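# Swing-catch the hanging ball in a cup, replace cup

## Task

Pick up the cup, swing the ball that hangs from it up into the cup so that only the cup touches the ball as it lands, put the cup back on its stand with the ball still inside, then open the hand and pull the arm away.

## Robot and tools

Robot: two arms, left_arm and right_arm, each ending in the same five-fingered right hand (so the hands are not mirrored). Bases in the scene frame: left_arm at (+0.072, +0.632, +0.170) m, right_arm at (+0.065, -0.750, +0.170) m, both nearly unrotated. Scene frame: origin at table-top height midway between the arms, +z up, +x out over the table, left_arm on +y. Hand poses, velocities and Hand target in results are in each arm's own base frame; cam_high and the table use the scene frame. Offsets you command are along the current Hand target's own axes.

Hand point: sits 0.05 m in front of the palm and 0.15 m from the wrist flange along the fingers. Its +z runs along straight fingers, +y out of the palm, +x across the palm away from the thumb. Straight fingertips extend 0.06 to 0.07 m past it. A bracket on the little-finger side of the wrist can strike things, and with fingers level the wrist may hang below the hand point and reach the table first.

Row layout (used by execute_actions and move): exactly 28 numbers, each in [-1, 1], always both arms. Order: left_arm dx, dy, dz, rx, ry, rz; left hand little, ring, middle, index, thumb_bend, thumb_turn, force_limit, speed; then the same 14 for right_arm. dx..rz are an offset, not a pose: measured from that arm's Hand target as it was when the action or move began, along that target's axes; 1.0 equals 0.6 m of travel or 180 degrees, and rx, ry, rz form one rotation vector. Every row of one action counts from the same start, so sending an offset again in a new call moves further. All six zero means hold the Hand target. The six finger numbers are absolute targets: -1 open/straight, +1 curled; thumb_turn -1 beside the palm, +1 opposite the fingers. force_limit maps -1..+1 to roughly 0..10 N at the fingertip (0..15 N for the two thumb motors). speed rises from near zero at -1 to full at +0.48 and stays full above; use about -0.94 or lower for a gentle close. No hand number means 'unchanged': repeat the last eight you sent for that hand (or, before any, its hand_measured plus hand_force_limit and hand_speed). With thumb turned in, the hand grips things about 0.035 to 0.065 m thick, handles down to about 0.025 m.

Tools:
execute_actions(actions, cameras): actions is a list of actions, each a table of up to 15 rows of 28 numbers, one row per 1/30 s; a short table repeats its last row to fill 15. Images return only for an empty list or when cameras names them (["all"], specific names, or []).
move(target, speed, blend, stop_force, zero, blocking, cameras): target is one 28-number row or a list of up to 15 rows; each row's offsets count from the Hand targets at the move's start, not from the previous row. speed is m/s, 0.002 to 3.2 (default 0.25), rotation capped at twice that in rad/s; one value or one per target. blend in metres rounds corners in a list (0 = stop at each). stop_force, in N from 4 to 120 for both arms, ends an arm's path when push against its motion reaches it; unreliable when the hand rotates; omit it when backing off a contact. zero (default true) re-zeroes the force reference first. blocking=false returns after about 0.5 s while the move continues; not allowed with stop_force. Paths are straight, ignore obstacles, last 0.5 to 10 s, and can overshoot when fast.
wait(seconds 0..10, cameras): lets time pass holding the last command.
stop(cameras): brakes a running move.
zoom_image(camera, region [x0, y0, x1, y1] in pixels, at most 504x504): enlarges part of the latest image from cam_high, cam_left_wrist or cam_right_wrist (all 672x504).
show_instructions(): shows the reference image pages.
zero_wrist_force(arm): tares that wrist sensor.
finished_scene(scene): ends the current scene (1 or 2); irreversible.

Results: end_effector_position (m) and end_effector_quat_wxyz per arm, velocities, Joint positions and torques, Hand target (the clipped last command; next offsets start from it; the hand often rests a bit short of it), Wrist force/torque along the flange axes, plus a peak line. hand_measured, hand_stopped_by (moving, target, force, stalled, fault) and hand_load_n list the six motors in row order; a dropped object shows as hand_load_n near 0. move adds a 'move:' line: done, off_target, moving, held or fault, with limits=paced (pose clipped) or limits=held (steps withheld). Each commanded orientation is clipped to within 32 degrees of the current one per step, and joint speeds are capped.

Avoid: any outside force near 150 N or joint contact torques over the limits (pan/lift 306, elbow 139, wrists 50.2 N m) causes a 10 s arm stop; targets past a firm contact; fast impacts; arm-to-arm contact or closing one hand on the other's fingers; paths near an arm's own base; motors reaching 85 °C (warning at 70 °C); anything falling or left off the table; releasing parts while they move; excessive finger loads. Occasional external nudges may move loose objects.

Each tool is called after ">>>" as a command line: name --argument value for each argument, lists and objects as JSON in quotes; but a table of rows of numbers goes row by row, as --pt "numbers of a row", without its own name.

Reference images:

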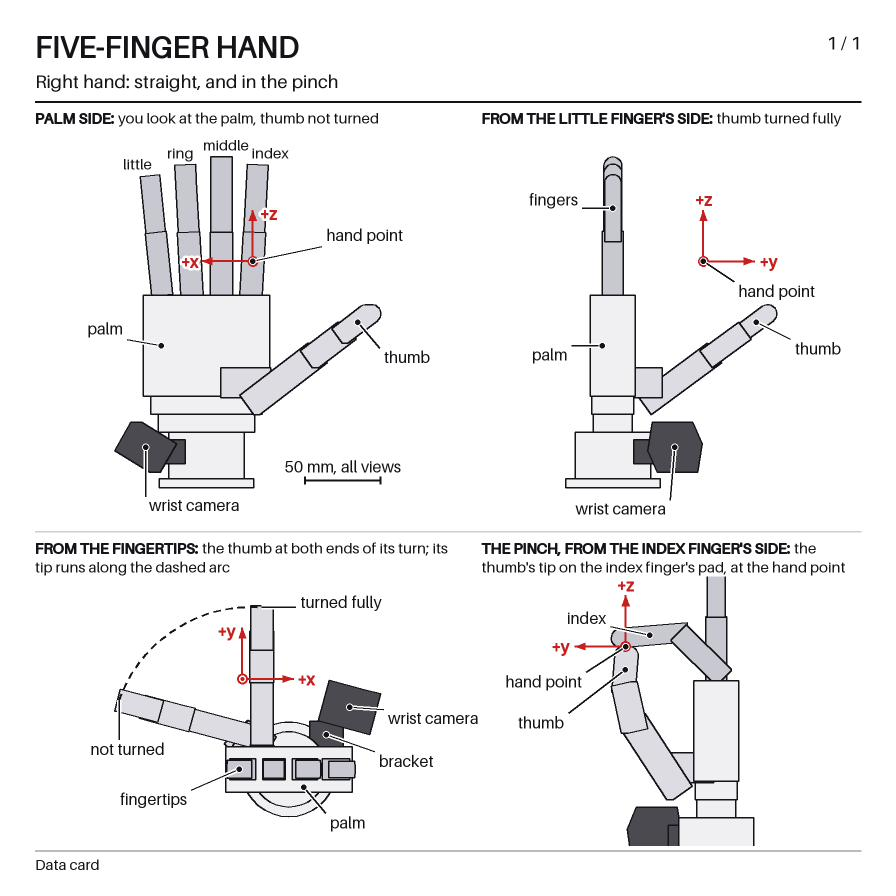

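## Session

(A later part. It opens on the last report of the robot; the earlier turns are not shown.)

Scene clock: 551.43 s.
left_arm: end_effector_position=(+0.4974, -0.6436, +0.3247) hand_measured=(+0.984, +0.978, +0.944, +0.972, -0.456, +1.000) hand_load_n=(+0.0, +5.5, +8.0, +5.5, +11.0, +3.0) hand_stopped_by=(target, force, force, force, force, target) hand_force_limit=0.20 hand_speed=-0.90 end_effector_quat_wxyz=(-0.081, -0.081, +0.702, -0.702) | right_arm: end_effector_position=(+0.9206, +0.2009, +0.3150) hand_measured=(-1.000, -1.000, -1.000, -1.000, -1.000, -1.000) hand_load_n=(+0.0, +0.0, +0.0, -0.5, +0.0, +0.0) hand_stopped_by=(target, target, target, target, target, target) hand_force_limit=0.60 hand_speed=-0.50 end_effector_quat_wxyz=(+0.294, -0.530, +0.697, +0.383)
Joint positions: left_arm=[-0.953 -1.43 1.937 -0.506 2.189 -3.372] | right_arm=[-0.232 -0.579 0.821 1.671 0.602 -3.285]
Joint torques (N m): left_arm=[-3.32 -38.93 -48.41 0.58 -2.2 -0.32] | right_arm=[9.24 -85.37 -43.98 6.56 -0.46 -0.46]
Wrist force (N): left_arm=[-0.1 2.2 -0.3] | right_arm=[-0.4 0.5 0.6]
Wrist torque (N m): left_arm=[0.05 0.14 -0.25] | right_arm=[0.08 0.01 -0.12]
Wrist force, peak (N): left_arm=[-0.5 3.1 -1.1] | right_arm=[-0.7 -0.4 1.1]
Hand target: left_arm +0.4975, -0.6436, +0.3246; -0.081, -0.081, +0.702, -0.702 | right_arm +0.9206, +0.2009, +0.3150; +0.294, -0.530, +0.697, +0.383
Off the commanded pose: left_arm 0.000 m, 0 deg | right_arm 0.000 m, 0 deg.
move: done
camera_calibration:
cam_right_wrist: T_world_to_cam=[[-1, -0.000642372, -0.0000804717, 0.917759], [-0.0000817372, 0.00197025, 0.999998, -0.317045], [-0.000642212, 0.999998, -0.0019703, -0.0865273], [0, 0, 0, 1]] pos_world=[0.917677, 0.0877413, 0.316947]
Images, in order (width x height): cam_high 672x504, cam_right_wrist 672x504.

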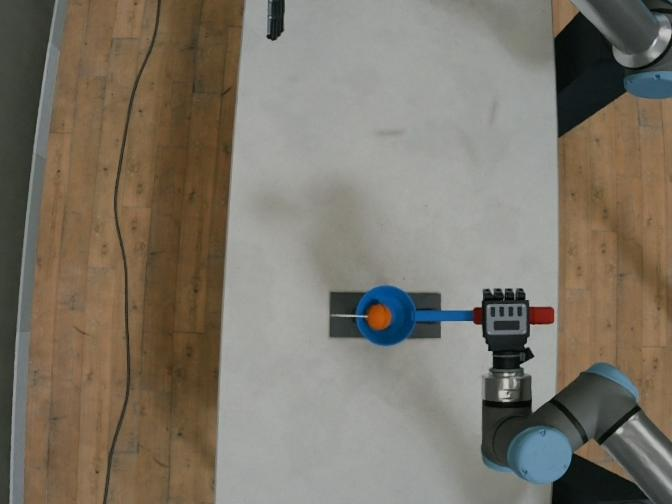

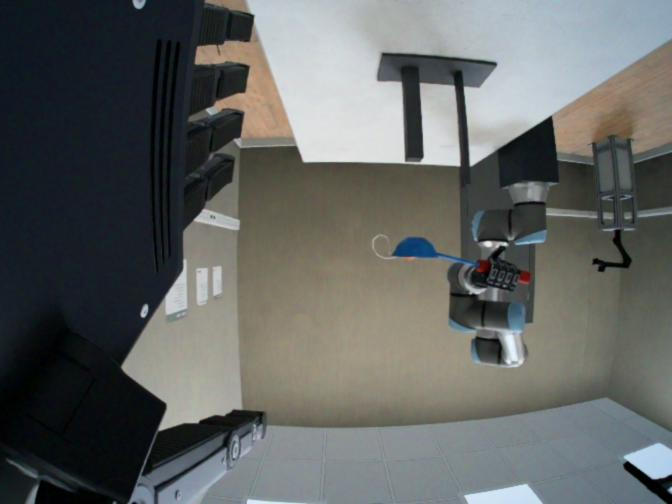

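>>> move --target '[-0.0687,0.2919,-0.0013,0,0,0,0.985,0.985,0.99,0.998,0.95,1,0.2,-0.9,0,0,0,0,0,0,-1,-1,-1,-1,-1,-1,0.6,-0.5]' --speed 0.08 --cameras '["cam_high","cam_right_wrist"]'

>>> zoom_image --camera "cam_high" --region '[320, 260, 540, 370]'

>>> zoom_image --camera "cam_right_wrist" --region '[375, 80, 545, 220]'

Scene clock: 564.87 s.
left_arm: end_effector_position=(+0.4975, -0.6427, +0.1444) hand_measured=(+0.984, +0.978, +0.944, +0.972, -0.456, +1.000) hand_load_n=(+0.0, +5.5, +8.0, +5.5, +11.0, +3.5) hand_stopped_by=(target, force, force, force, force, target) hand_force_limit=0.20 hand_speed=-0.90 end_effector_quat_wxyz=(-0.081, -0.081, +0.703, -0.702) | right_arm: end_effector_position=(+0.9206, +0.2009, +0.3150) hand_measured=(-1.000, -1.000, -1.000, -1.000, -1.000, -1.000) hand_load_n=(+0.0, +0.0, +0.5, +0.0, +0.0, +0.0) hand_stopped_by=(target, target, target, target, target, target) hand_force_limit=0.60 hand_speed=-0.50 end_effector_quat_wxyz=(+0.294, -0.530, +0.697, +0.383)
Joint positions: left_arm=[-0.952 -1.228 2.073 -0.845 2.19 -3.372] | right_arm=[-0.232 -0.579 0.821 1.671 0.602 -3.285]
Joint torques (N m): left_arm=[9.3 -81.63 -41.72 0.35 1.28 0.34] | right_arm=[9.2 -87.86 -44.18 6.22 -0.26 -0.34]
Wrist force (N): left_arm=[-0.1 2.9 -0.3] | right_arm=[-0.3 -0.1 0.9]
Wrist torque (N m): left_arm=[0.13 0.13 -0.23] | right_arm=[-0.02 0.00 -0.13]
Wrist force, peak (N): left_arm=[-0.4 3.9 0.1] | right_arm=[-0.2 0.0 1.3]
Hand target: left_arm +0.4976, -0.6428, +0.1447; -0.081, -0.081, +0.702, -0.702 | right_arm +0.9206, +0.2009, +0.3150; +0.294, -0.530, +0.697, +0.383
Off the commanded pose: left_arm 0.000 m, 0 deg | right_arm 0.000 m, 0 deg.
move: done
camera_calibration:
cam_right_wrist: T_world_to_cam=[[-1, -0.000642372, -0.0000804717, 0.917759], [-0.0000817372, 0.00197025, 0.999998, -0.317045], [-0.000642212, 0.999998, -0.0019703, -0.0865273], [0, 0, 0, 1]] pos_world=[0.917677, 0.0877413, 0.316947]
Images, in order (width x height): cam_high 672x504, cam_right_wrist 672x504.

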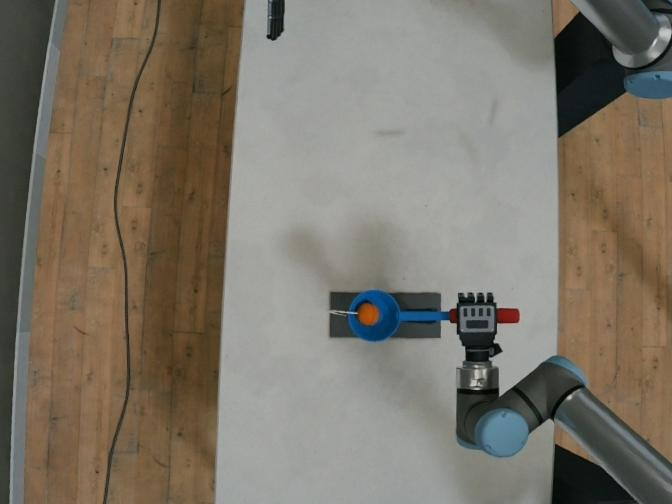

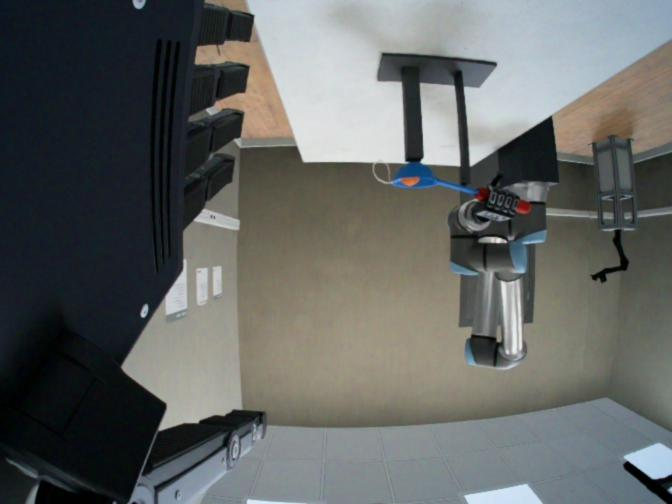

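Scaled by 2.291 from the camera's 672x504 image, which has a finer 960x720 frame.

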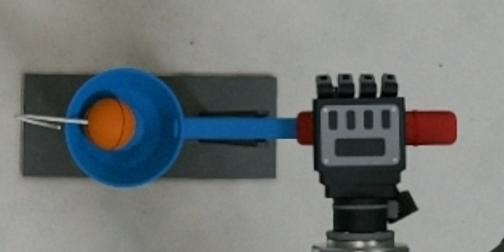

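Scaled by 2.965 from the camera's 672x504 image, which has a finer 960x720 frame.

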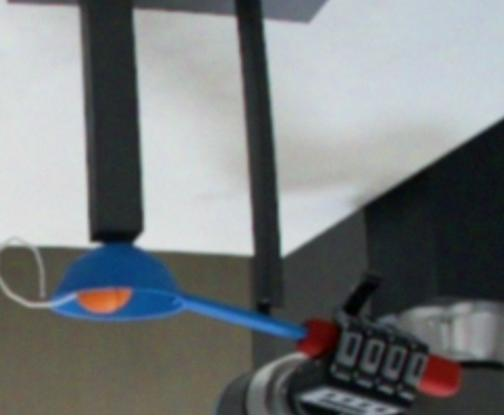

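>>> move --target '[-0.0099,0.0422,0,0,0,0,0.985,0.985,0.99,0.998,0.95,1,0.2,-0.9,0,0,0,0,0,0,-1,-1,-1,-1,-1,-1,0.6,-0.5]' --speed 0.015 --stop_force 5 --cameras '["cam_high","cam_right_wrist"]'

>>> zoom_image --camera "cam_high" --region '[320, 260, 540, 370]'

>>> zoom_image --camera "cam_right_wrist" --region '[385, 120, 505, 200]'

Scene clock: 583.93 s.
left_arm: end_effector_position=(+0.4976, -0.6428, +0.1323) hand_measured=(+0.984, +0.978, +0.944, +0.972, -0.456, +1.000) hand_load_n=(+0.5, +6.5, +8.0, +5.0, +11.0, +3.0) hand_stopped_by=(target, force, force, force, force, target) hand_force_limit=0.20 hand_speed=-0.90 end_effector_quat_wxyz=(-0.081, -0.081, +0.702, -0.702) | right_arm: end_effector_position=(+0.9206, +0.2009, +0.3150) hand_measured=(-1.000, -1.000, -1.000, -1.000, -1.000, -1.000) hand_load_n=(+0.0, +0.0, +0.0, +0.0, +0.0, +0.0) hand_stopped_by=(target, target, target, target, target, target) hand_force_limit=0.60 hand_speed=-0.50 end_effector_quat_wxyz=(+0.294, -0.530, +0.697, +0.383)
Joint positions: left_arm=[-0.952 -1.211 2.079 -0.868 2.19 -3.372] | right_arm=[-0.232 -0.579 0.821 1.671 0.602 -3.285]
Joint torques (N m): left_arm=[-0.05 -77.96 -38.42 1.7 -1.29 -1.97] | right_arm=[9.51 -88.61 -42.73 6.11 -0.47 -0.18]
Wrist force (N): left_arm=[-0.8 -0.9 -0.1] | right_arm=[-0.7 0.0 0.4]
Wrist torque (N m): left_arm=[-0.13 0.11 0.54] | right_arm=[0.03 0.07 -0.16]
Wrist force, peak (N): left_arm=[3.3 -2.7 0.0] | right_arm=[-0.9 0.2 1.0]
Hand target: left_arm +0.4976, -0.6428, +0.1323; -0.081, -0.081, +0.702, -0.702 (not the last commanded pose) | right_arm +0.9206, +0.2009, +0.3150; +0.294, -0.530, +0.697, +0.383
Off the commanded pose: left_arm 0.014 m, 0 deg | right_arm 0.000 m, 0 deg.
move: contact (left_arm)
camera_calibration:
cam_right_wrist: T_world_to_cam=[[-1, -0.000642372, -0.0000804717, 0.917759], [-0.0000817372, 0.00197025, 0.999998, -0.317045], [-0.000642212, 0.999998, -0.0019703, -0.0865273], [0, 0, 0, 1]] pos_world=[0.917677, 0.0877413, 0.316947]
Images, in order (width x height): cam_high 672x504, cam_right_wrist 672x504.

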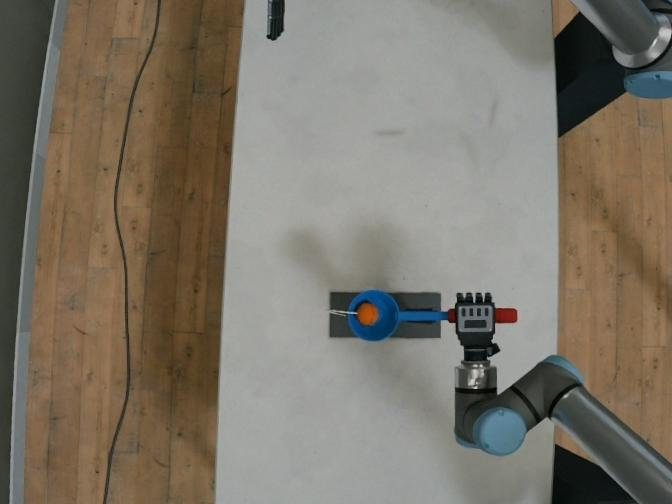

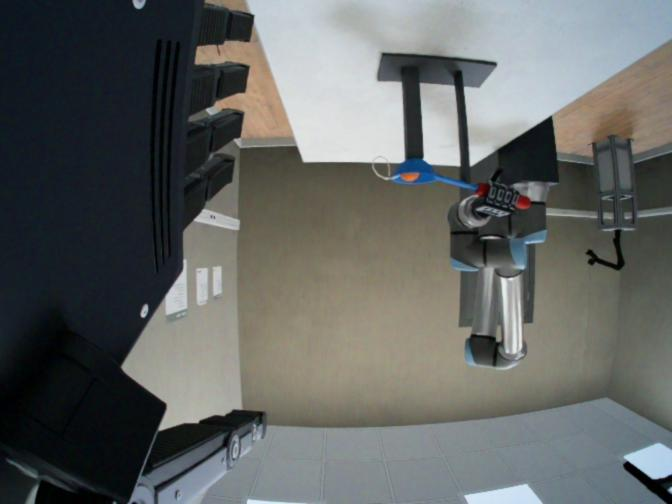

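Scaled by 2.291 from the camera's 672x504 image, which has a finer 960x720 frame.

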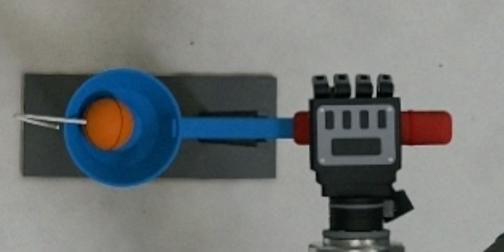

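Scaled by 4.200 from the camera's 672x504 image, which has a finer 960x720 frame.

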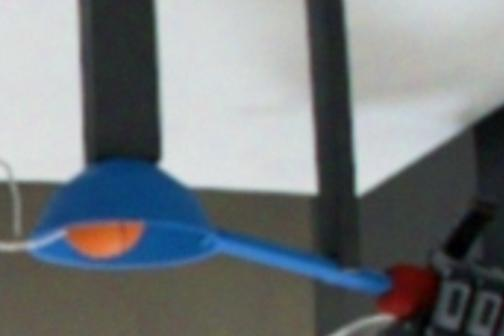

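>>> move --target '[-0.0013,0.0057,0,0.0002,0.0001,0.0056,0.985,0.985,0.99,0.998,0.95,1,0.2,-0.9,0,0,0,0,0,0,-1,-1,-1,-1,-1,-1,0.6,-0.5]' --speed 0.01 --cameras '["cam_high","cam_right_wrist"]'

>>> zoom_image --camera "cam_right_wrist" --region '[385, 120, 505, 200]'

Scene clock: 606.50 s.
left_arm: end_effector_position=(+0.4975, -0.6428, +0.1288) hand_measured=(+0.984, +0.978, +0.944, +0.972, -0.456, +1.000) hand_load_n=(+0.5, +6.0, +8.0, +5.0, +11.0, +3.0) hand_stopped_by=(target, force, force, force, force, target) hand_force_limit=0.20 hand_speed=-0.90 end_effector_quat_wxyz=(-0.075, -0.075, +0.703, -0.703) | right_arm: end_effector_position=(+0.9206, +0.2009, +0.3150) hand_measured=(-1.000, -1.000, -1.000, -1.000, -1.000, -1.000) hand_load_n=(+0.0, +0.0, +0.0, +0.0, -0.5, +0.0) hand_stopped_by=(target, target, target, target, target, target) hand_force_limit=0.60 hand_speed=-0.50 end_effector_quat_wxyz=(+0.294, -0.530, +0.697, +0.383)
Joint positions: left_arm=[-0.953 -1.206 2.083 -0.878 2.188 -3.355] | right_arm=[-0.232 -0.579 0.821 1.671 0.602 -3.285]
Joint torques (N m): left_arm=[-7.47 -53.37 -18.11 -1.78 -2.37 -0.92] | right_arm=[12.6 -86.56 -42.58 6.16 -0.44 -0.05]
Wrist force (N): left_arm=[2.6 -1.2 -0.3] | right_arm=[-0.3 -0.2 0.3]
Wrist torque (N m): left_arm=[-0.14 -0.04 0.43] | right_arm=[0.00 0.01 -0.14]
Wrist force, peak (N): left_arm=[3.1 -1.2 0.4] | right_arm=[-0.9 0.1 1.1]
Hand target: left_arm +0.4975, -0.6428, +0.1288; -0.075, -0.075, +0.703, -0.703 | right_arm +0.9206, +0.2009, +0.3150; +0.294, -0.530, +0.697, +0.383
Off the commanded pose: left_arm 0.000 m, 0 deg | right_arm 0.000 m, 0 deg.
move: done
camera_calibration:
cam_right_wrist: T_world_to_cam=[[-1, -0.000642372, -0.0000804717, 0.917759], [-0.0000817372, 0.00197025, 0.999998, -0.317045], [-0.000642212, 0.999998, -0.0019703, -0.0865273], [0, 0, 0, 1]] pos_world=[0.917677, 0.0877413, 0.316947]
Images, in order (width x height): cam_high 672x504, cam_right_wrist 672x504.

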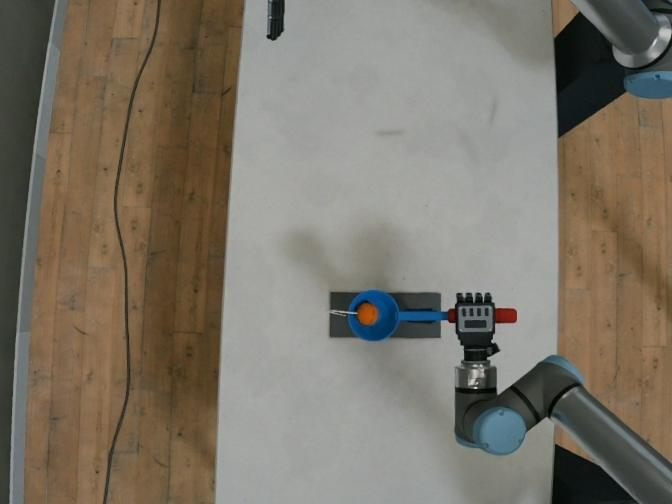

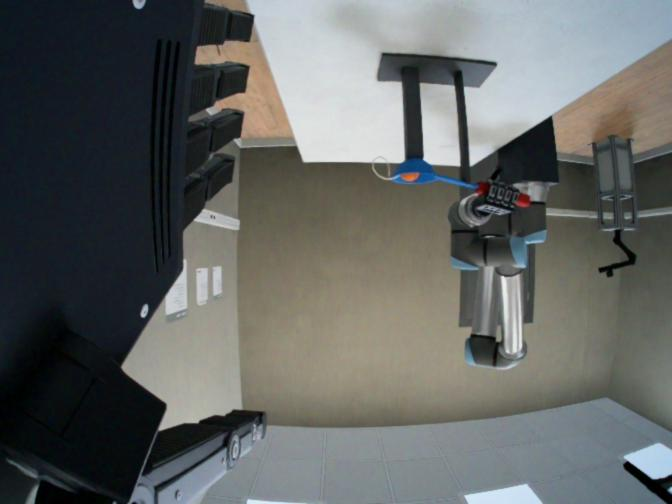

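Scaled by 4.200 from the camera's 672x504 image, which has a finer 960x720 frame.

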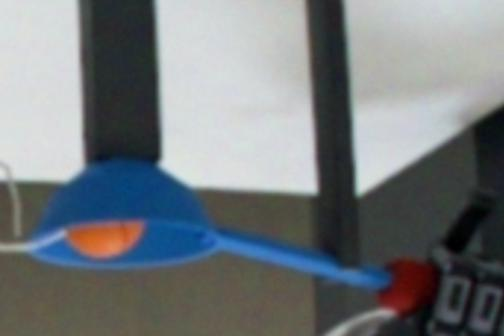

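>>> execute_actions --actions '[[[0,0,0,0,0,0,0.985,0.985,0.99,0.998,-1,1,0.2,-0.8,0,0,0,0,0,0,-1,-1,-1,-1,-1,-1,0.6,-0.5]],[[0,0,0,0,0,0,0.985,0.985,0.99,0.998,-1,1,0.2,-0.8,0,0,0,0,0,0,-1,-1,-1,-1,-1,-1,0.6,-0.5]],[[0,0,0,0,0,0,0.985,0.985,0.99,0.998,-1,1,0.2,-0.8,0,0,0,0,0,0,-1,-1,-1,-1,-1,-1,0.6,-0.5]]]' --cameras '["cam_right_wrist"]'

>>> zoom_image --camera "cam_right_wrist" --region '[385, 120, 545, 216]'

Scene clock: 618.77 s.
left_arm: end_effector_position=(+0.4975, -0.6428, +0.1288) hand_measured=(+0.984, +0.978, +0.944, +0.972, -1.000, +1.000) hand_load_n=(+0.0, +6.0, +0.0, +5.0, +0.0, +0.0) hand_stopped_by=(target, force, force, force, target, target) hand_force_limit=0.20 hand_speed=-0.80 end_effector_quat_wxyz=(-0.075, -0.075, +0.703, -0.703) | right_arm: end_effector_position=(+0.9206, +0.2009, +0.3150) hand_measured=(-1.000, -1.000, -1.000, -1.000, -1.000, -1.000) hand_load_n=(+0.0, +0.0, +0.0, +0.0, +0.0, +0.0) hand_stopped_by=(target, target, target, target, target, target) hand_force_limit=0.60 hand_speed=-0.50 end_effector_quat_wxyz=(+0.294, -0.530, +0.697, +0.383)
Joint positions: left_arm=[-0.953 -1.206 2.083 -0.878 2.188 -3.355] | right_arm=[-0.232 -0.579 0.821 1.671 0.602 -3.285]
Joint torques (N m): left_arm=[3.23 -67.38 -37.77 0.59 0.7 -3.44] | right_arm=[10.82 -88.21 -43.3 6.17 -0.38 0.12]
Wrist force (N): left_arm=[2.7 -1.0 0.0] | right_arm=[-0.7 0.3 0.6]
Wrist torque (N m): left_arm=[-0.14 -0.07 0.42] | right_arm=[0.06 0.07 -0.14]
Wrist force, peak (N): left_arm=[3.1 -1.4 0.2] | right_arm=[-0.4 -0.1 1.2]
Hand target: left_arm +0.4975, -0.6428, +0.1288; -0.075, -0.075, +0.703, -0.703 | right_arm +0.9206, +0.2009, +0.3150; +0.294, -0.530, +0.697, +0.383
Off the commanded pose: left_arm 0.000 m, 0 deg | right_arm 0.000 m, 0 deg.
camera_calibration:
cam_right_wrist: T_world_to_cam=[[-1, -0.000642372, -0.0000804717, 0.917759], [-0.0000817372, 0.00197025, 0.999998, -0.317045], [-0.000642212, 0.999998, -0.0019703, -0.0865273], [0, 0, 0, 1]] pos_world=[0.917677, 0.0877413, 0.316947]
Images, in order (width x height): cam_right_wrist 672x504.

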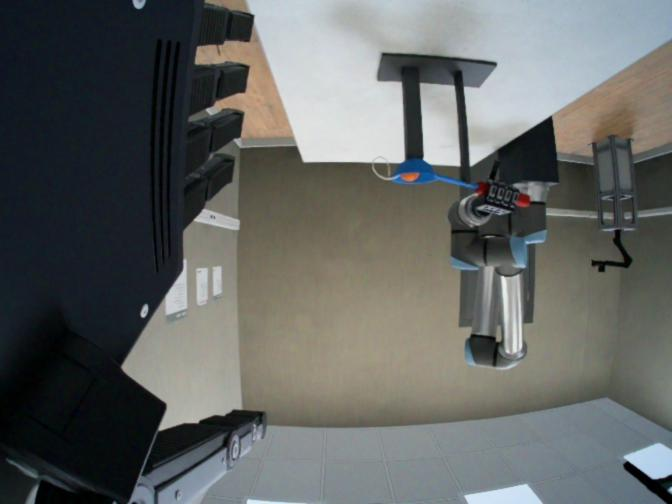

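Scaled by 3.150 from the camera's 672x504 image, which has a finer 960x720 frame.

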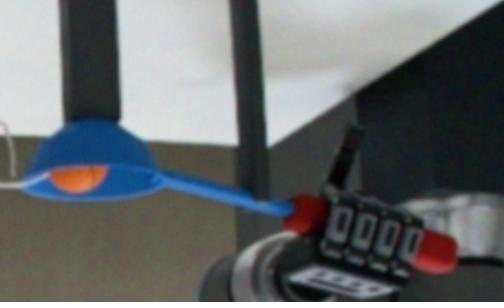

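>>> execute_actions --actions '[[[0,0,0,0,0,0,-1,-1,-1,-1,-1,1,0.2,-0.8,0,0,0,0,0,0,-1,-1,-1,-1,-1,-1,0.6,-0.5]],[[0,0,0,0,0,0,-1,-1,-1,-1,-1,1,0.2,-0.8,0,0,0,0,0,0,-1,-1,-1,-1,-1,-1,0.6,-0.5]],[[0,0,0,0,0,0,-1,-1,-1,-1,-1,1,0.2,-0.8,0,0,0,0,0,0,-1,-1,-1,-1,-1,-1,0.6,-0.5]]]' --cameras '["cam_high","cam_right_wrist"]'

>>> zoom_image --camera "cam_right_wrist" --region '[385, 120, 545, 216]'

Scene clock: 629.87 s.
left_arm: end_effector_position=(+0.4975, -0.6428, +0.1288) hand_measured=(-1.000, -1.000, -1.000, -1.000, -1.000, +1.000) hand_load_n=(-0.5, +0.0, +0.0, +0.0, +0.0, +0.0) hand_stopped_by=(target, target, target, target, target, target) hand_force_limit=0.20 hand_speed=-0.80 end_effector_quat_wxyz=(-0.075, -0.075, +0.703, -0.703) | right_arm: end_effector_position=(+0.9206, +0.2009, +0.3150) hand_measured=(-1.000, -1.000, -1.000, -1.000, -1.000, -1.000) hand_load_n=(+0.0, +0.0, +0.0, +0.0, +0.0, +0.0) hand_stopped_by=(target, target, target, target, target, target) hand_force_limit=0.60 hand_speed=-0.50 end_effector_quat_wxyz=(+0.294, -0.530, +0.697, +0.383)
Joint positions: left_arm=[-0.953 -1.206 2.083 -0.878 2.188 -3.355] | right_arm=[-0.232 -0.579 0.821 1.671 0.602 -3.285]
Joint torques (N m): left_arm=[4.19 -70.63 -34.84 0.36 0.68 -1.53] | right_arm=[12.13 -88.81 -43.75 5.73 -0.63 0.08]
Wrist force (N): left_arm=[0.4 -0.1 -0.3] | right_arm=[-0.2 -0.2 0.6]
Wrist torque (N m): left_arm=[-0.04 0.11 -0.08] | right_arm=[-0.01 -0.01 -0.13]
Wrist force, peak (N): left_arm=[2.9 -1.2 -0.2] | right_arm=[-0.2 0.2 1.3]
Hand target: left_arm +0.4975, -0.6428, +0.1288; -0.075, -0.075, +0.703, -0.703 | right_arm +0.9206, +0.2009, +0.3150; +0.294, -0.530, +0.697, +0.383
Off the commanded pose: left_arm 0.000 m, 0 deg | right_arm 0.000 m, 0 deg.
camera_calibration:
cam_right_wrist: T_world_to_cam=[[-1, -0.000642372, -0.0000804717, 0.917759], [-0.0000817372, 0.00197025, 0.999998, -0.317045], [-0.000642212, 0.999998, -0.0019703, -0.0865273], [0, 0, 0, 1]] pos_world=[0.917677, 0.0877413, 0.316947]
Images, in order (width x height): cam_high 672x504, cam_right_wrist 672x504.

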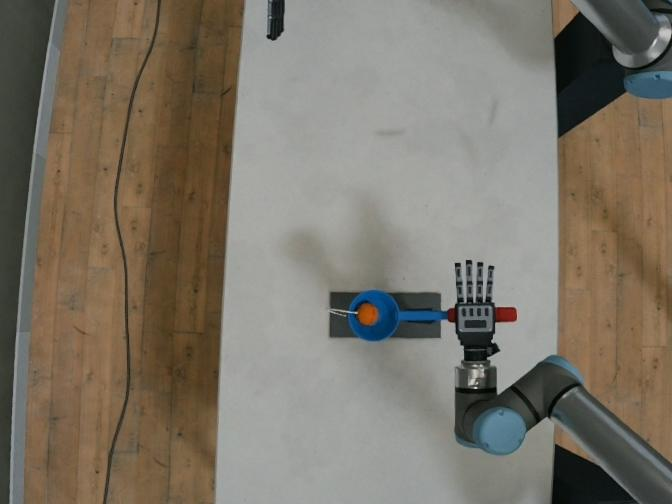

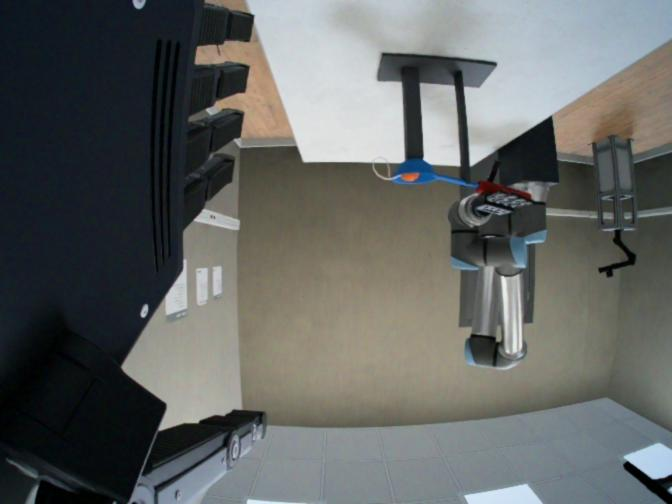

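Scaled by 3.150 from the camera's 672x504 image, which has a finer 960x720 frame.

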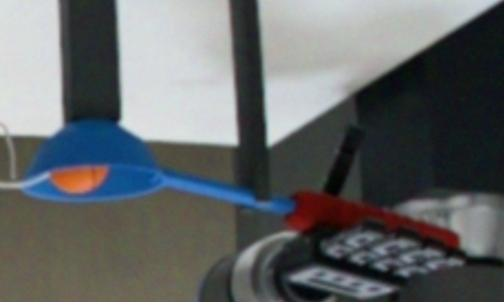

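>>> move --pt "0.003 -0.013 0 0 0 0 -1 -1 -1 -1 -1 1 0.2 -0.8 0 0 0 0 0 0 -1 -1 -1 -1 -1 -1 0.6 -0.5" --pt "0.003 -0.013 -0.35 0 0 0 -1 -1 -1 -1 -1 1 0.2 -0.8 0 0 0 0 0 0 -1 -1 -1 -1 -1 -1 0.6 -0.5" --speed '[0.02,0.1]' --cameras '["cam_high"]'

Scene clock: 653.10 s.
left_arm: end_effector_position=(+0.4975, -0.4328, +0.1367) hand_measured=(-1.000, -1.000, -1.000, -1.000, -1.000, +1.000) hand_load_n=(+0.0, +0.0, +0.0, -0.5, +0.0, +0.0) hand_stopped_by=(target, target, target, target, target, target) hand_force_limit=0.20 hand_speed=-0.80 end_effector_quat_wxyz=(-0.075, -0.075, +0.703, -0.703) | right_arm: end_effector_position=(+0.9206, +0.2009, +0.3150) hand_measured=(-1.000, -1.000, -1.000, -1.000, -1.000, -1.000) hand_load_n=(+0.0, +0.0, +0.0, +0.0, +0.0, +0.0) hand_stopped_by=(target, target, target, target, target, target) hand_force_limit=0.60 hand_speed=-0.50 end_effector_quat_wxyz=(+0.294, -0.530, +0.697, +0.383)
Joint positions: left_arm=[-0.682 -1.351 2.277 -0.928 2.46 -3.355] | right_arm=[-0.232 -0.579 0.821 1.671 0.602 -3.285]
Joint torques (N m): left_arm=[4.22 -30.25 -36.17 0.33 -0.38 -3.36] | right_arm=[9.99 -90.23 -42.33 5.8 -0.39 0.24]
Wrist force (N): left_arm=[0.5 -0.9 -0.2] | right_arm=[-0.8 0.4 1.0]
Wrist torque (N m): left_arm=[-0.16 0.09 -0.02] | right_arm=[0.04 0.06 -0.15]
Wrist force, peak (N): left_arm=[0.6 -0.5 -1.4] | right_arm=[-0.7 0.3 1.3]
Hand target: left_arm +0.4975, -0.4328, +0.1367; -0.075, -0.075, +0.703, -0.703 | right_arm +0.9206, +0.2009, +0.3150; +0.294, -0.530, +0.697, +0.383
Off the commanded pose: left_arm 0.000 m, 0 deg | right_arm 0.000 m, 0 deg.
move: done
Images, in order (width x height): cam_high 672x504.

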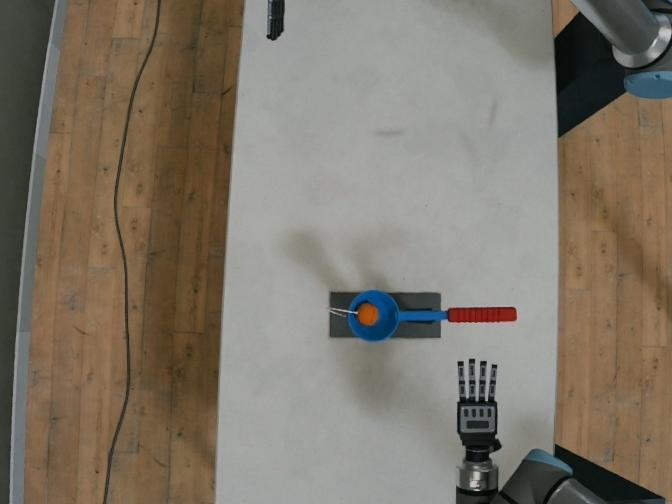

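>>> finished_scene --scene 2

The scene is finished: the task was done.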